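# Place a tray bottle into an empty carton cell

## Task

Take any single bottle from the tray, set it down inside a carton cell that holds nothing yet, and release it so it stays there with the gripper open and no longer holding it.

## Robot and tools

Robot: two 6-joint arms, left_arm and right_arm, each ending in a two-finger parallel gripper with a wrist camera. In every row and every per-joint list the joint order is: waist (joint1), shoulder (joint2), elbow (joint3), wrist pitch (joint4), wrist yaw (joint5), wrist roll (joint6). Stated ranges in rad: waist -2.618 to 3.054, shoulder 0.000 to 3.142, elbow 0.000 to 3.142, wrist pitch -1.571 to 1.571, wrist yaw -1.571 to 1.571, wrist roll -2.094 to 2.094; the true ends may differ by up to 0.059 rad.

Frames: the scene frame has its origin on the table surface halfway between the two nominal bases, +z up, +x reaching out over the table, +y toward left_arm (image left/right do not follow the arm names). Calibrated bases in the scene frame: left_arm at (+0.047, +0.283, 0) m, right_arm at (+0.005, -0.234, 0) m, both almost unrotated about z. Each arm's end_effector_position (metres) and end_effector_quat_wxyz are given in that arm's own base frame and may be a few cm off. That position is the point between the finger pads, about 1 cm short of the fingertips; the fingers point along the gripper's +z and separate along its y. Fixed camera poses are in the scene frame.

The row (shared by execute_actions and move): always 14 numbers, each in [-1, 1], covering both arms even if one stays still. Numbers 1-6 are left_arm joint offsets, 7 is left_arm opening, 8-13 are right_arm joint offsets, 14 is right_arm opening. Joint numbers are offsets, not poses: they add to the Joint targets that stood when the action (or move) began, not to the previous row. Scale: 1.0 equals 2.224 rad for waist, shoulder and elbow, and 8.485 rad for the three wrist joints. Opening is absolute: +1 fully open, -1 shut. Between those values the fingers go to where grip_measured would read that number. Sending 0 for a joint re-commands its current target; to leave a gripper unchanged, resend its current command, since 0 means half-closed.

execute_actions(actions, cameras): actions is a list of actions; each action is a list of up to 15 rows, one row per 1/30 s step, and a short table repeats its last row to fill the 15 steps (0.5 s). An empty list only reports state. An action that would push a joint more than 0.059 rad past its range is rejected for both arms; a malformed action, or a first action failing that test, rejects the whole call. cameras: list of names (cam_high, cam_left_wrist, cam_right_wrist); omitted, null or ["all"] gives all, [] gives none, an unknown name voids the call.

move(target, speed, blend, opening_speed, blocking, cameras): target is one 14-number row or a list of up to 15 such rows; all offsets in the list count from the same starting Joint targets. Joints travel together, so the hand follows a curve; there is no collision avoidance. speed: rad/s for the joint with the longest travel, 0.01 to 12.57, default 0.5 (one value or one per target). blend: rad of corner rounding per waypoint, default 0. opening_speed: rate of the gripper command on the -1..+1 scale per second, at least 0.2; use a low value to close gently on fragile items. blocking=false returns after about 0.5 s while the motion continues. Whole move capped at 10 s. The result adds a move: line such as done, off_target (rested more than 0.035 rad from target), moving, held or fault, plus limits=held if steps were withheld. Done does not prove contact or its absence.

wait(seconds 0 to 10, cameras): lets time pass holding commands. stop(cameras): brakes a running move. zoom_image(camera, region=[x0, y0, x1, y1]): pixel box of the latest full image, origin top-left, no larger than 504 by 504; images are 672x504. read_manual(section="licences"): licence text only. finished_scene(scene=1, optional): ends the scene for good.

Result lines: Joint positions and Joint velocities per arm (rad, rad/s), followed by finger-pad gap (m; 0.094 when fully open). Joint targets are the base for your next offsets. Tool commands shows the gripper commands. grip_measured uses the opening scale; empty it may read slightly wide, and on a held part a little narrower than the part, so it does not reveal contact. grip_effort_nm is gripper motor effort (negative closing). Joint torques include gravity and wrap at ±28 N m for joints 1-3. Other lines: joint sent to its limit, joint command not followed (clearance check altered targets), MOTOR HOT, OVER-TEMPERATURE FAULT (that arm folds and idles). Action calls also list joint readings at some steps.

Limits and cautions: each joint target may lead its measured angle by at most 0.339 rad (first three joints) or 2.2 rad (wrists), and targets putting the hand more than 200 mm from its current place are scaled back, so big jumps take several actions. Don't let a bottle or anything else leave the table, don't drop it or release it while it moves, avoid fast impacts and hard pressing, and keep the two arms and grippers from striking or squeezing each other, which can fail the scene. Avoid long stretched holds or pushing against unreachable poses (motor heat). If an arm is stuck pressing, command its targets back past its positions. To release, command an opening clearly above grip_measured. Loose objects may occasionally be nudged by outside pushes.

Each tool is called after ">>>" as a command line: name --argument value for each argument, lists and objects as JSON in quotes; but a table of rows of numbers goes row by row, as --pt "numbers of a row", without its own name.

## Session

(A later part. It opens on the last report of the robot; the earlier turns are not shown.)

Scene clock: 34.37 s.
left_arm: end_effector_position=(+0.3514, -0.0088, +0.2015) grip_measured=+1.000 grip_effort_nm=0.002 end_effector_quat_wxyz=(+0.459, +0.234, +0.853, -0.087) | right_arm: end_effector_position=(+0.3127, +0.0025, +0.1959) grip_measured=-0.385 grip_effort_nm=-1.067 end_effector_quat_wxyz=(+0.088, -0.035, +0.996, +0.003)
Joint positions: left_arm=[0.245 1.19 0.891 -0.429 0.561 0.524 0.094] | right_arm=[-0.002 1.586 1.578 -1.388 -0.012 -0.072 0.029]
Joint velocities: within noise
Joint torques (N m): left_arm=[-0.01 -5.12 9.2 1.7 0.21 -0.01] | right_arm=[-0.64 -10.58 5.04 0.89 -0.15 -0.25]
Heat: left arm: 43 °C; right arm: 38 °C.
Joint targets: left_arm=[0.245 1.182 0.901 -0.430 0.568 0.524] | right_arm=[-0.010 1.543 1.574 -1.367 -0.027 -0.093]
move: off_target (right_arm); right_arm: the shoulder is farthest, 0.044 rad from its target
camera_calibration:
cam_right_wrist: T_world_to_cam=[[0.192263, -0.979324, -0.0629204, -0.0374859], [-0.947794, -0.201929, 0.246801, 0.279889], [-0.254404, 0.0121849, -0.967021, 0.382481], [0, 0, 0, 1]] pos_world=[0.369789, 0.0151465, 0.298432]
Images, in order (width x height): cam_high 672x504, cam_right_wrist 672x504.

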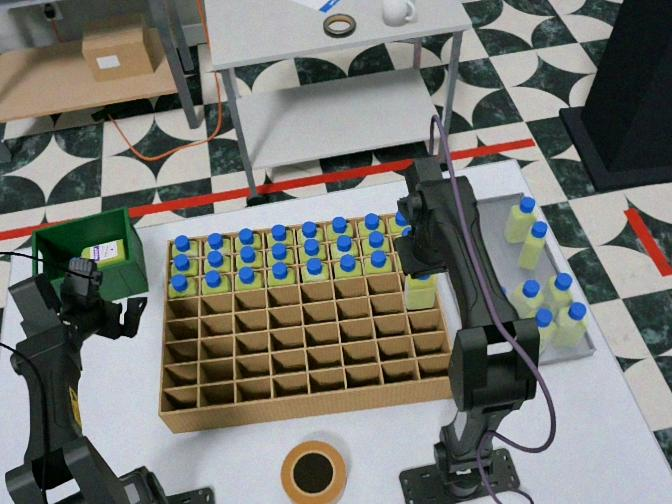

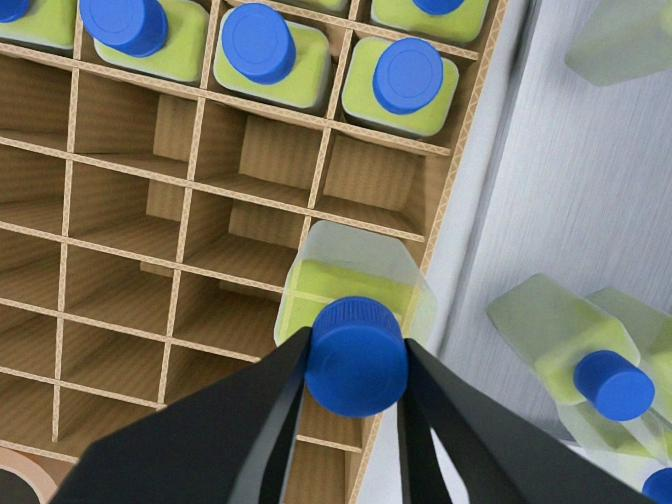

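>>> move --target '[0,0,0,0,0,0,1, -0.0045,-0.0108,-0.0674,0.0153,0,0,-0.6]' --speed 0.15 --cameras '["cam_right_wrist","cam_high"]'

>>> zoom_image --camera "cam_right_wrist" --region '[250, 200, 470, 420]'

>>> zoom_image --camera "cam_high" --region '[395, 270, 445, 325]'

Scene clock: 38.03 s.
left_arm: end_effector_position=(+0.3514, -0.0088, +0.2015) grip_measured=+1.000 grip_effort_nm=0.002 end_effector_quat_wxyz=(+0.459, +0.234, +0.853, -0.087) | right_arm: end_effector_position=(+0.3124, -0.0006, +0.1649) grip_measured=-0.385 grip_effort_nm=-1.062 end_effector_quat_wxyz=(+0.089, -0.031, +0.996, +0.002)
Joint positions: left_arm=[0.245 1.19 0.891 -0.429 0.561 0.524 0.094] | right_arm=[-0.012 1.562 1.428 -1.259 -0.012 -0.073 0.029]
Joint velocities: within noise
Joint torques (N m): left_arm=[-0.02 -5.15 9.11 1.69 0.22 0] | right_arm=[-0.66 -10.44 5.19 0.9 -0.16 -0.24]
Heat: left arm: 43 °C; right arm: 38 °C.
Joint targets: left_arm=[0.245 1.182 0.901 -0.430 0.568 0.524] | right_arm=[-0.020 1.518 1.424 -1.237 -0.027 -0.093]
move: off_target (right_arm); right_arm: the shoulder is farthest, 0.043 rad from its target
camera_calibration:
cam_right_wrist: T_world_to_cam=[[0.183904, -0.980956, -0.0624942, -0.0398567], [-0.950366, -0.193681, 0.243499, 0.28803], [-0.250966, 0.014612, -0.967886, 0.351546], [0, 0, 0, 1]] pos_world=[0.36929, 0.0115516, 0.26763]
Images, in order (width x height): cam_high 672x504, cam_right_wrist 672x504.

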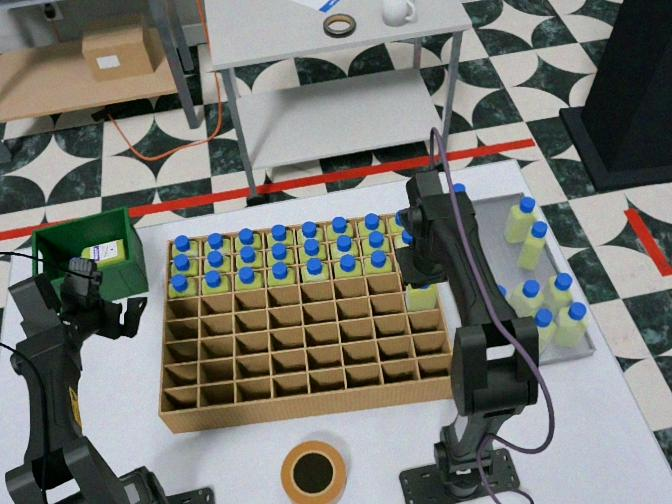

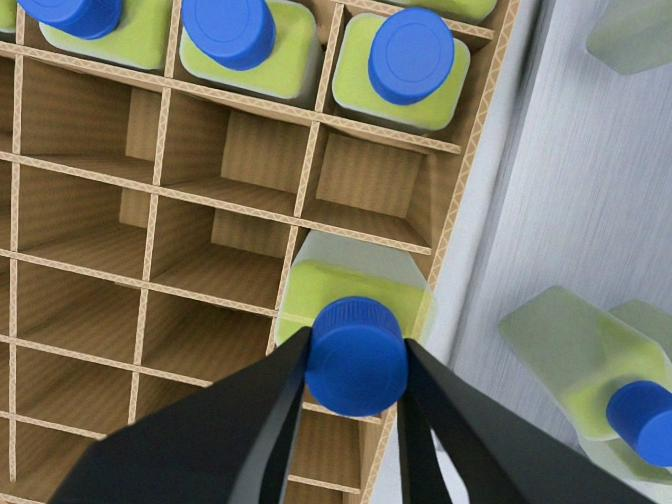

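Scaled by 2.291 from the camera's 672x504 image, which has a finer 960x720 frame.

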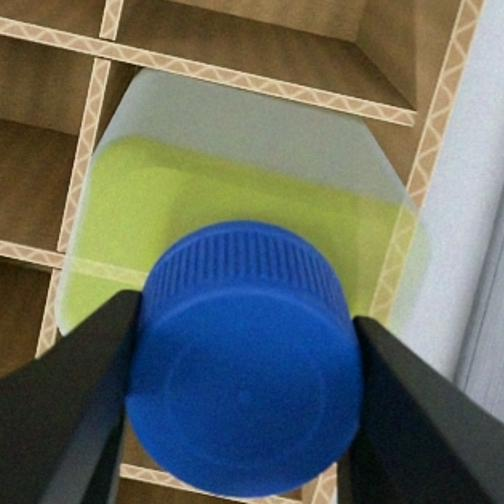

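Scaled by 9.164 from the camera's 672x504 image, which has a finer 960x720 frame.

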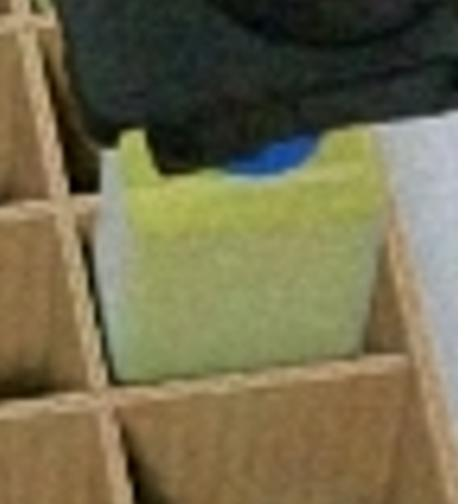

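>>> move --target '[0,0,0,0,0,0,1, -0.0018,-0.0040,-0.0719,0.0179,0,0,-0.6]' --speed 0.15 --cameras '["cam_right_wrist","cam_high"]'

>>> zoom_image --camera "cam_high" --region '[395, 270, 445, 325]'

Scene clock: 40.23 s.
left_arm: end_effector_position=(+0.3514, -0.0088, +0.2015) grip_measured=+1.000 grip_effort_nm=-0.002 end_effector_quat_wxyz=(+0.459, +0.234, +0.853, -0.087) | right_arm: end_effector_position=(+0.3113, -0.0015, +0.1270) grip_measured=-0.385 grip_effort_nm=-1.048 end_effector_quat_wxyz=(+0.090, -0.032, +0.995, +0.003)
Joint positions: left_arm=[0.245 1.19 0.891 -0.429 0.561 0.524 0.094] | right_arm=[-0.016 1.552 1.268 -1.108 -0.014 -0.078 0.029]
Joint velocities: within noise
Joint torques (N m): left_arm=[-0.05 -5.07 9.16 1.69 0.24 0] | right_arm=[-0.68 -10.35 5.23 0.92 -0.13 -0.17]
Heat: left arm: 43 °C; right arm: 38 °C.
Joint targets: left_arm=[0.245 1.182 0.901 -0.430 0.568 0.524] | right_arm=[-0.024 1.510 1.264 -1.085 -0.027 -0.093]
move: off_target (right_arm); right_arm: the shoulder is farthest, 0.043 rad from its target
camera_calibration:
cam_right_wrist: T_world_to_cam=[[0.185156, -0.980718, -0.0625335, -0.0433363], [-0.950328, -0.194892, 0.242681, 0.296105], [-0.250189, 0.0144935, -0.968088, 0.314433], [0, 0, 0, 1]] pos_world=[0.368088, 0.0106506, 0.22983]
Images, in order (width x height): cam_high 672x504, cam_right_wrist 672x504.

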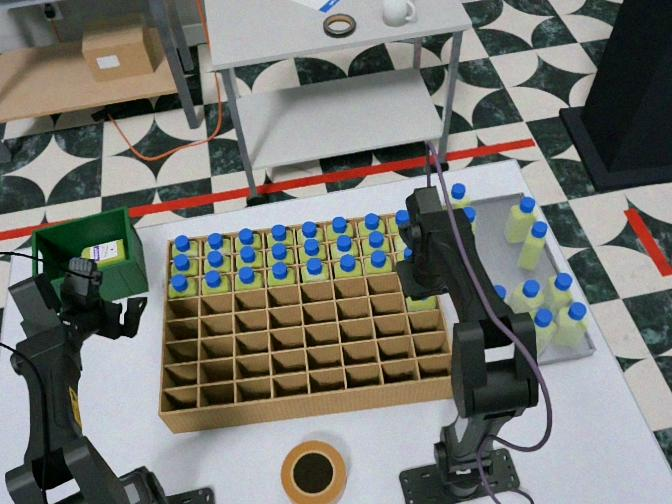

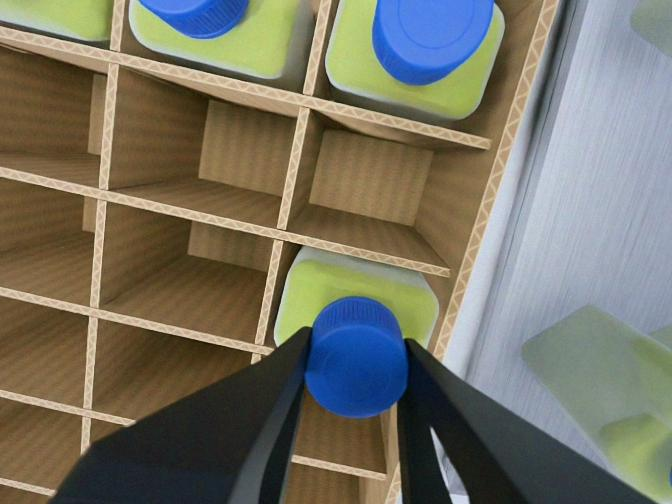

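Scaled by 9.164 from the camera's 672x504 image, which has a finer 960x720 frame.

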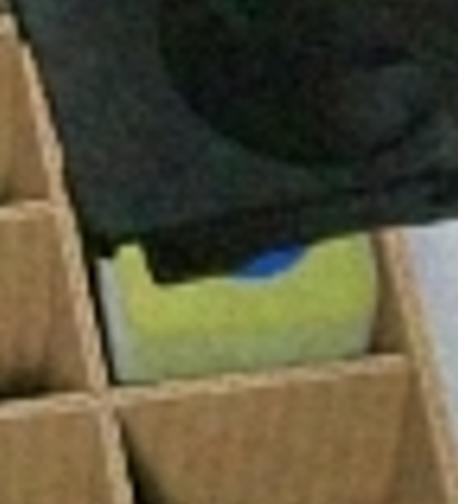

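>>> move --target '[0,0,0,0,0,0,1, 0,0,-0.0080,0.0021,0,0,-0.6]' --speed 0.05 --cameras '["cam_right_wrist"]'

>>> zoom_image --camera "cam_right_wrist" --region '[230, 60, 530, 420]'

Scene clock: 41.33 s.
left_arm: end_effector_position=(+0.3514, -0.0088, +0.2015) grip_measured=+1.000 grip_effort_nm=-0.002 end_effector_quat_wxyz=(+0.459, +0.234, +0.853, -0.087) | right_arm: end_effector_position=(+0.3111, -0.0015, +0.1227) grip_measured=-0.385 grip_effort_nm=-1.057 end_effector_quat_wxyz=(+0.090, -0.032, +0.995, +0.003)
Joint positions: left_arm=[0.245 1.19 0.891 -0.429 0.561 0.524 0.094] | right_arm=[-0.016 1.552 1.251 -1.09 -0.014 -0.079 0.029]
Joint velocities: within noise
Joint torques (N m): left_arm=[-0.05 -5.15 9.1 1.7 0.24 0] | right_arm=[-0.62 -10.32 5.16 0.92 -0.13 -0.17]
Heat: left arm: 43 °C; right arm: 39 °C.
Joint targets: left_arm=[0.245 1.182 0.901 -0.430 0.568 0.524] | right_arm=[-0.024 1.510 1.246 -1.067 -0.027 -0.093]
move: off_target (right_arm); right_arm: the shoulder is farthest, 0.042 rad from its target
camera_calibration:
cam_right_wrist: T_world_to_cam=[[0.186042, -0.980541, -0.0626659, -0.0437686], [-0.950256, -0.195777, 0.242251, 0.297057], [-0.249806, 0.0144799, -0.968188, 0.310099], [0, 0, 0, 1]] pos_world=[0.367887, 0.0107498, 0.225529]
Images, in order (width x height): cam_right_wrist 672x504.

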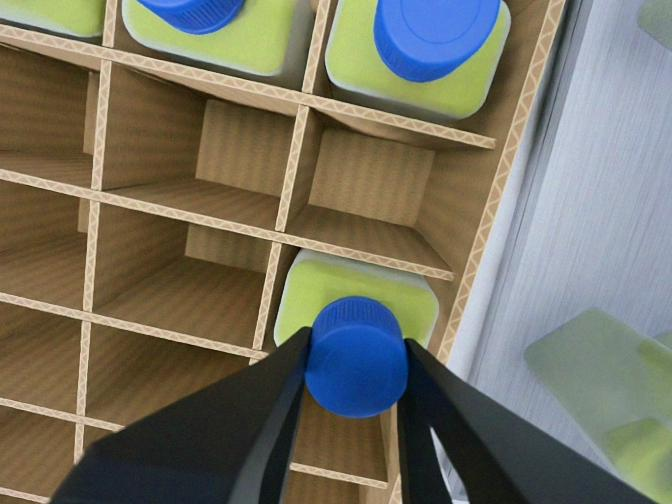

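Scaled by 1.400 from the camera's 672x504 image, which has a finer 960x720 frame.

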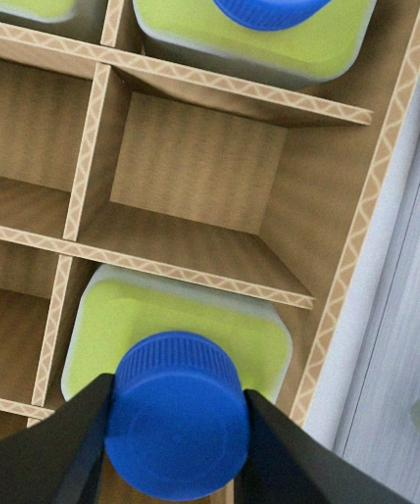

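>>> move --target '[0,0,0,0,0,0,1, 0,0,-0.0058,0.0015,0,0,-0.6]' --speed 0.05 --cameras '[]'

Scene clock: 43.13 s.
left_arm: end_effector_position=(+0.3514, -0.0088, +0.2015) grip_measured=+1.000 grip_effort_nm=0.002 end_effector_quat_wxyz=(+0.459, +0.234, +0.853, -0.087) | right_arm: end_effector_position=(+0.3109, -0.0015, +0.1195) grip_measured=-0.385 grip_effort_nm=-1.057 end_effector_quat_wxyz=(+0.090, -0.032, +0.995, +0.003)
Joint positions: left_arm=[0.245 1.19 0.891 -0.429 0.561 0.524 0.094] | right_arm=[-0.016 1.552 1.239 -1.077 -0.014 -0.079 0.029]
Joint velocities: within noise
Joint torques (N m): left_arm=[-0.08 -5.12 9.13 1.69 0.24 -0.01] | right_arm=[-0.66 -10.32 5.16 0.91 -0.12 -0.17]
Heat: left arm: 43 °C; right arm: 39 °C.
Joint targets: left_arm=[0.245 1.182 0.901 -0.430 0.568 0.524] | right_arm=[-0.024 1.510 1.234 -1.054 -0.027 -0.093]
move: off_target (right_arm); right_arm: the shoulder is farthest, 0.042 rad from its target
No camera images: "cameras" was empty.

>>> move --target '[0,0,0,0,0,0,1, 0,0,-0.0058,0.0015,0,0,-0.6]' --speed 0.05 --cameras '["cam_right_wrist"]'

Scene clock: 44.10 s.
left_arm: end_effector_position=(+0.3514, -0.0088, +0.2015) grip_measured=+1.000 grip_effort_nm=0.002 end_effector_quat_wxyz=(+0.459, +0.234, +0.853, -0.087) | right_arm: end_effector_position=(+0.3106, -0.0015, +0.1163) grip_measured=-0.385 grip_effort_nm=-1.062 end_effector_quat_wxyz=(+0.090, -0.032, +0.995, +0.003)
Joint positions: left_arm=[0.245 1.19 0.891 -0.429 0.561 0.524 0.094] | right_arm=[-0.016 1.552 1.226 -1.065 -0.014 -0.08 0.029]
Joint velocities: within noise
Joint torques (N m): left_arm=[-0.05 -5.09 9.1 1.7 0.23 0] | right_arm=[-0.69 -10.32 5.18 0.9 -0.14 -0.18]
Heat: left arm: 43 °C; right arm: 39 °C.
Joint targets: left_arm=[0.245 1.182 0.901 -0.430 0.568 0.524] | right_arm=[-0.024 1.510 1.221 -1.042 -0.027 -0.093]
move: off_target (right_arm); right_arm: the shoulder is farthest, 0.042 rad from its target
camera_calibration:
cam_right_wrist: T_world_to_cam=[[0.186776, -0.980405, -0.0626204, -0.0442666], [-0.950009, -0.196484, 0.242646, 0.298006], [-0.250196, 0.0141694, -0.968092, 0.303806], [0, 0, 0, 1]] pos_world=[0.367387, 0.0108495, 0.21903]
Images, in order (width x height): cam_right_wrist 672x504.

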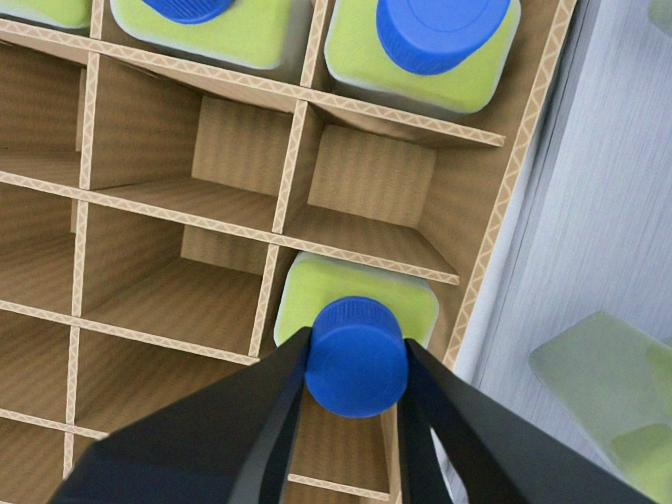

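>>> move --target '[0,0,0,0,0,0,1, 0,0,-0.0058,0.0015,0,0,-0.6]' --speed 0.05 --cameras '["cam_right_wrist"]'

>>> zoom_image --camera "cam_right_wrist" --region '[200, 200, 520, 500]'

Scene clock: 45.13 s.
left_arm: end_effector_position=(+0.3514, -0.0088, +0.2015) grip_measured=+1.000 grip_effort_nm=-0.007 end_effector_quat_wxyz=(+0.459, +0.234, +0.853, -0.087) | right_arm: end_effector_position=(+0.3113, -0.0014, +0.1144) grip_measured=-0.385 grip_effort_nm=-1.057 end_effector_quat_wxyz=(+0.092, -0.032, +0.995, +0.003)
Joint positions: left_arm=[0.245 1.19 0.891 -0.429 0.561 0.524 0.094] | right_arm=[-0.016 1.551 1.216 -1.051 -0.014 -0.08 0.029]
Joint velocities: within noise
Joint torques (N m): left_arm=[-0.02 -5.12 9.16 1.69 0.23 -0.01] | right_arm=[-0.68 -10.15 4.94 0.93 -0.14 -0.17]
Heat: left arm: 43 °C; right arm: 39 °C.
Joint targets: left_arm=[0.245 1.182 0.901 -0.430 0.568 0.524] | right_arm=[-0.024 1.510 1.208 -1.029 -0.027 -0.093]
move: off_target (right_arm); right_arm: the shoulder is farthest, 0.041 rad from its target
camera_calibration:
cam_right_wrist: T_world_to_cam=[[0.187125, -0.980382, -0.0619291, -0.0446574], [-0.951287, -0.196575, 0.237512, 0.300047], [-0.245026, 0.0144678, -0.969408, 0.300758], [0, 0, 0, 1]] pos_world=[0.367481, 0.0108491, 0.217527]
Images, in order (width x height): cam_right_wrist 672x504.

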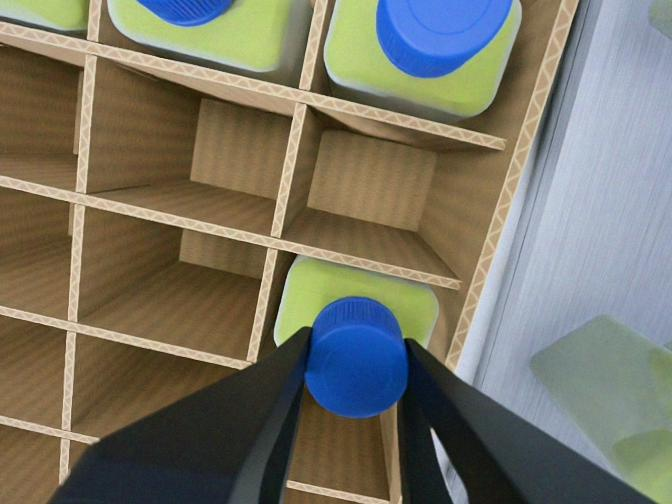

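Scaled by 1.575 from the camera's 672x504 image, which has a finer 960x720 frame.

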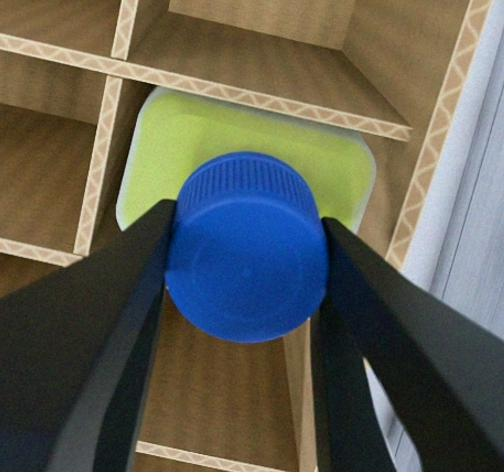

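>>> move --target '[0,0,0,0,0,0,1, 0,0,0,0,0,0,-0.1]' --opening_speed 0.6 --cameras '["cam_right_wrist"]'

>>> zoom_image --camera "cam_right_wrist" --region '[200, 200, 520, 500]'

Scene clock: 46.47 s.
left_arm: end_effector_position=(+0.3514, -0.0088, +0.2015) grip_measured=+1.000 grip_effort_nm=-0.002 end_effector_quat_wxyz=(+0.459, +0.234, +0.853, -0.087) | right_arm: end_effector_position=(+0.3131, -0.0014, +0.1171) grip_measured=-0.103 grip_effort_nm=0.115 end_effector_quat_wxyz=(+0.100, -0.033, +0.994, +0.002)
Joint positions: left_arm=[0.245 1.19 0.891 -0.429 0.561 0.524 0.094] | right_arm=[-0.016 1.543 1.216 -1.044 -0.015 -0.08 0.042]
Joint velocities: within noise
Joint torques (N m): left_arm=[-0.03 -5.14 9.16 1.71 0.23 -0.03] | right_arm=[-0.66 -9.31 4.97 0.87 -0.14 -0.16]
Heat: left arm: 43 °C; right arm: 39 °C.
Joint targets: left_arm=[0.245 1.182 0.901 -0.430 0.568 0.524] | right_arm=[-0.024 1.510 1.208 -1.029 -0.027 -0.093]
move: done
camera_calibration:
cam_right_wrist: T_world_to_cam=[[0.188452, -0.9803, -0.059151, -0.04548], [-0.954724, -0.196987, 0.22293, 0.303901], [-0.23019, 0.0144614, -0.973038, 0.299532], [0, 0, 0, 1]] pos_world=[0.367662, 0.0109487, 0.221017]
Images, in order (width x height): cam_right_wrist 672x504.

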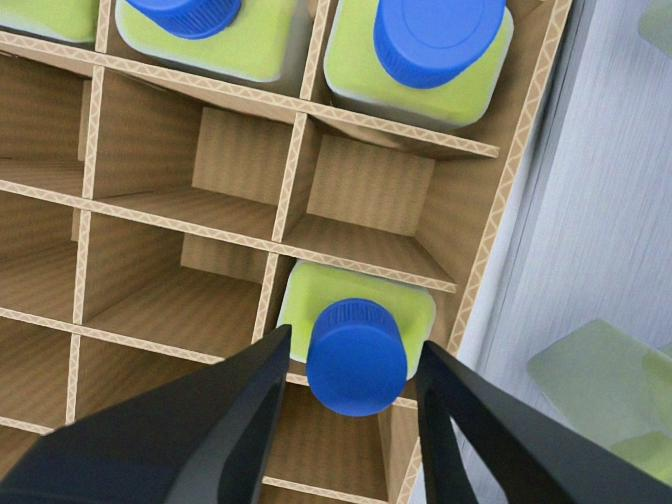

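Scaled by 1.575 from the camera's 672x504 image, which has a finer 960x720 frame.

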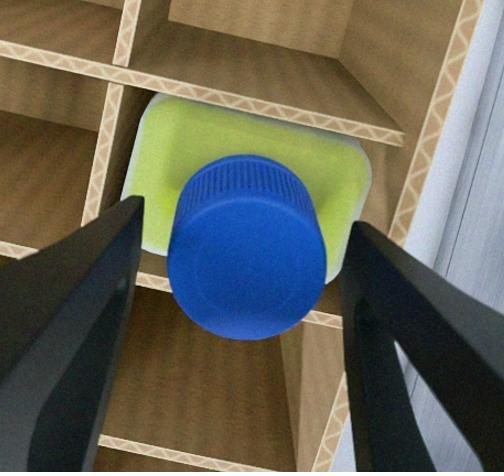

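>>> move --target '[0,0,0,0,0,0,1, 0,0.0054,0.0989,-0.0247,0,0,-0.1]' --speed 0.3 --cameras '["cam_right_wrist","cam_high"]'

>>> zoom_image --camera "cam_high" --region '[395, 270, 445, 325]'

Scene clock: 48.20 s.
left_arm: end_effector_position=(+0.3514, -0.0088, +0.2015) grip_measured=+1.000 grip_effort_nm=0.002 end_effector_quat_wxyz=(+0.459, +0.234, +0.853, -0.087) | right_arm: end_effector_position=(+0.3119, -0.0013, +0.1633) grip_measured=-0.103 grip_effort_nm=0.115 end_effector_quat_wxyz=(+0.098, -0.033, +0.995, +0.003)
Joint positions: left_arm=[0.245 1.19 0.891 -0.429 0.561 0.524 0.094] | right_arm=[-0.016 1.543 1.4 -1.232 -0.015 -0.081 0.042]
Joint velocities: within noise
Joint torques (N m): left_arm=[-0.08 -5.11 9.11 1.7 0.25 -0.01] | right_arm=[-0.66 -8.14 7.84 0.63 -0.13 -0.17]
Heat: left arm: 43 °C; right arm: 38 °C.
Joint targets: left_arm=[0.245 1.182 0.901 -0.430 0.568 0.524] | right_arm=[-0.024 1.522 1.428 -1.239 -0.027 -0.093]
move: done
camera_calibration:
cam_right_wrist: T_world_to_cam=[[0.188623, -0.980224, -0.059853, -0.0425044], [-0.953793, -0.19737, 0.226546, 0.291679], [-0.233879, 0.0143556, -0.97216, 0.345254], [0, 0, 0, 1]] pos_world=[0.366966, 0.0109485, 0.267019]
Images, in order (width x height): cam_high 672x504, cam_right_wrist 672x504.

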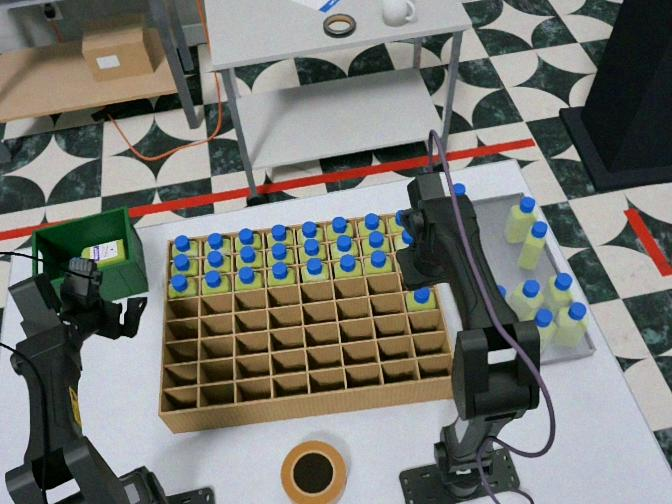

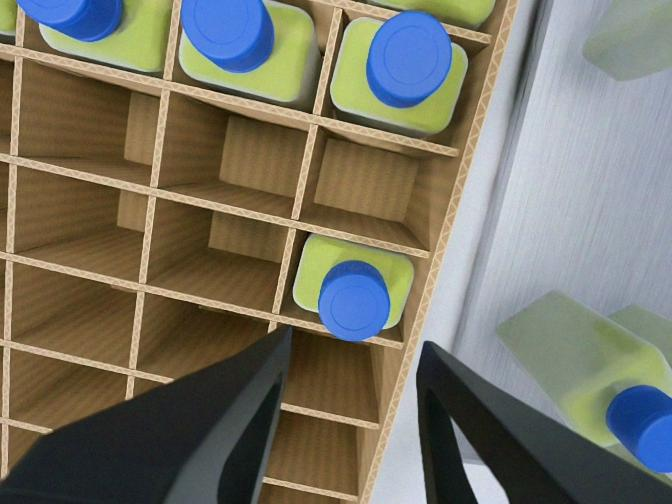

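Scaled by 9.164 from the camera's 672x504 image, which has a finer 960x720 frame.

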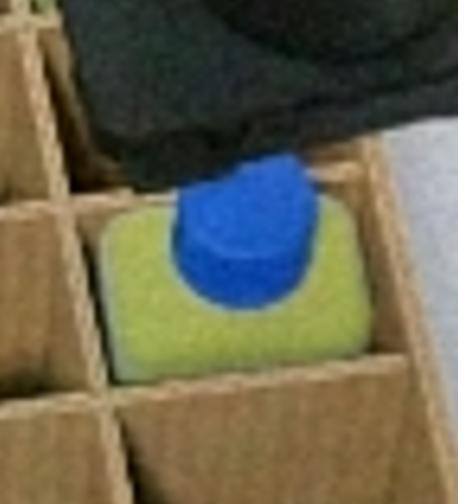

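The bottle is upright and seated in its cell, and the gripper has let go and moved clear of it.

>>> finished_scene --scene 1

The scene is finished: the task was done.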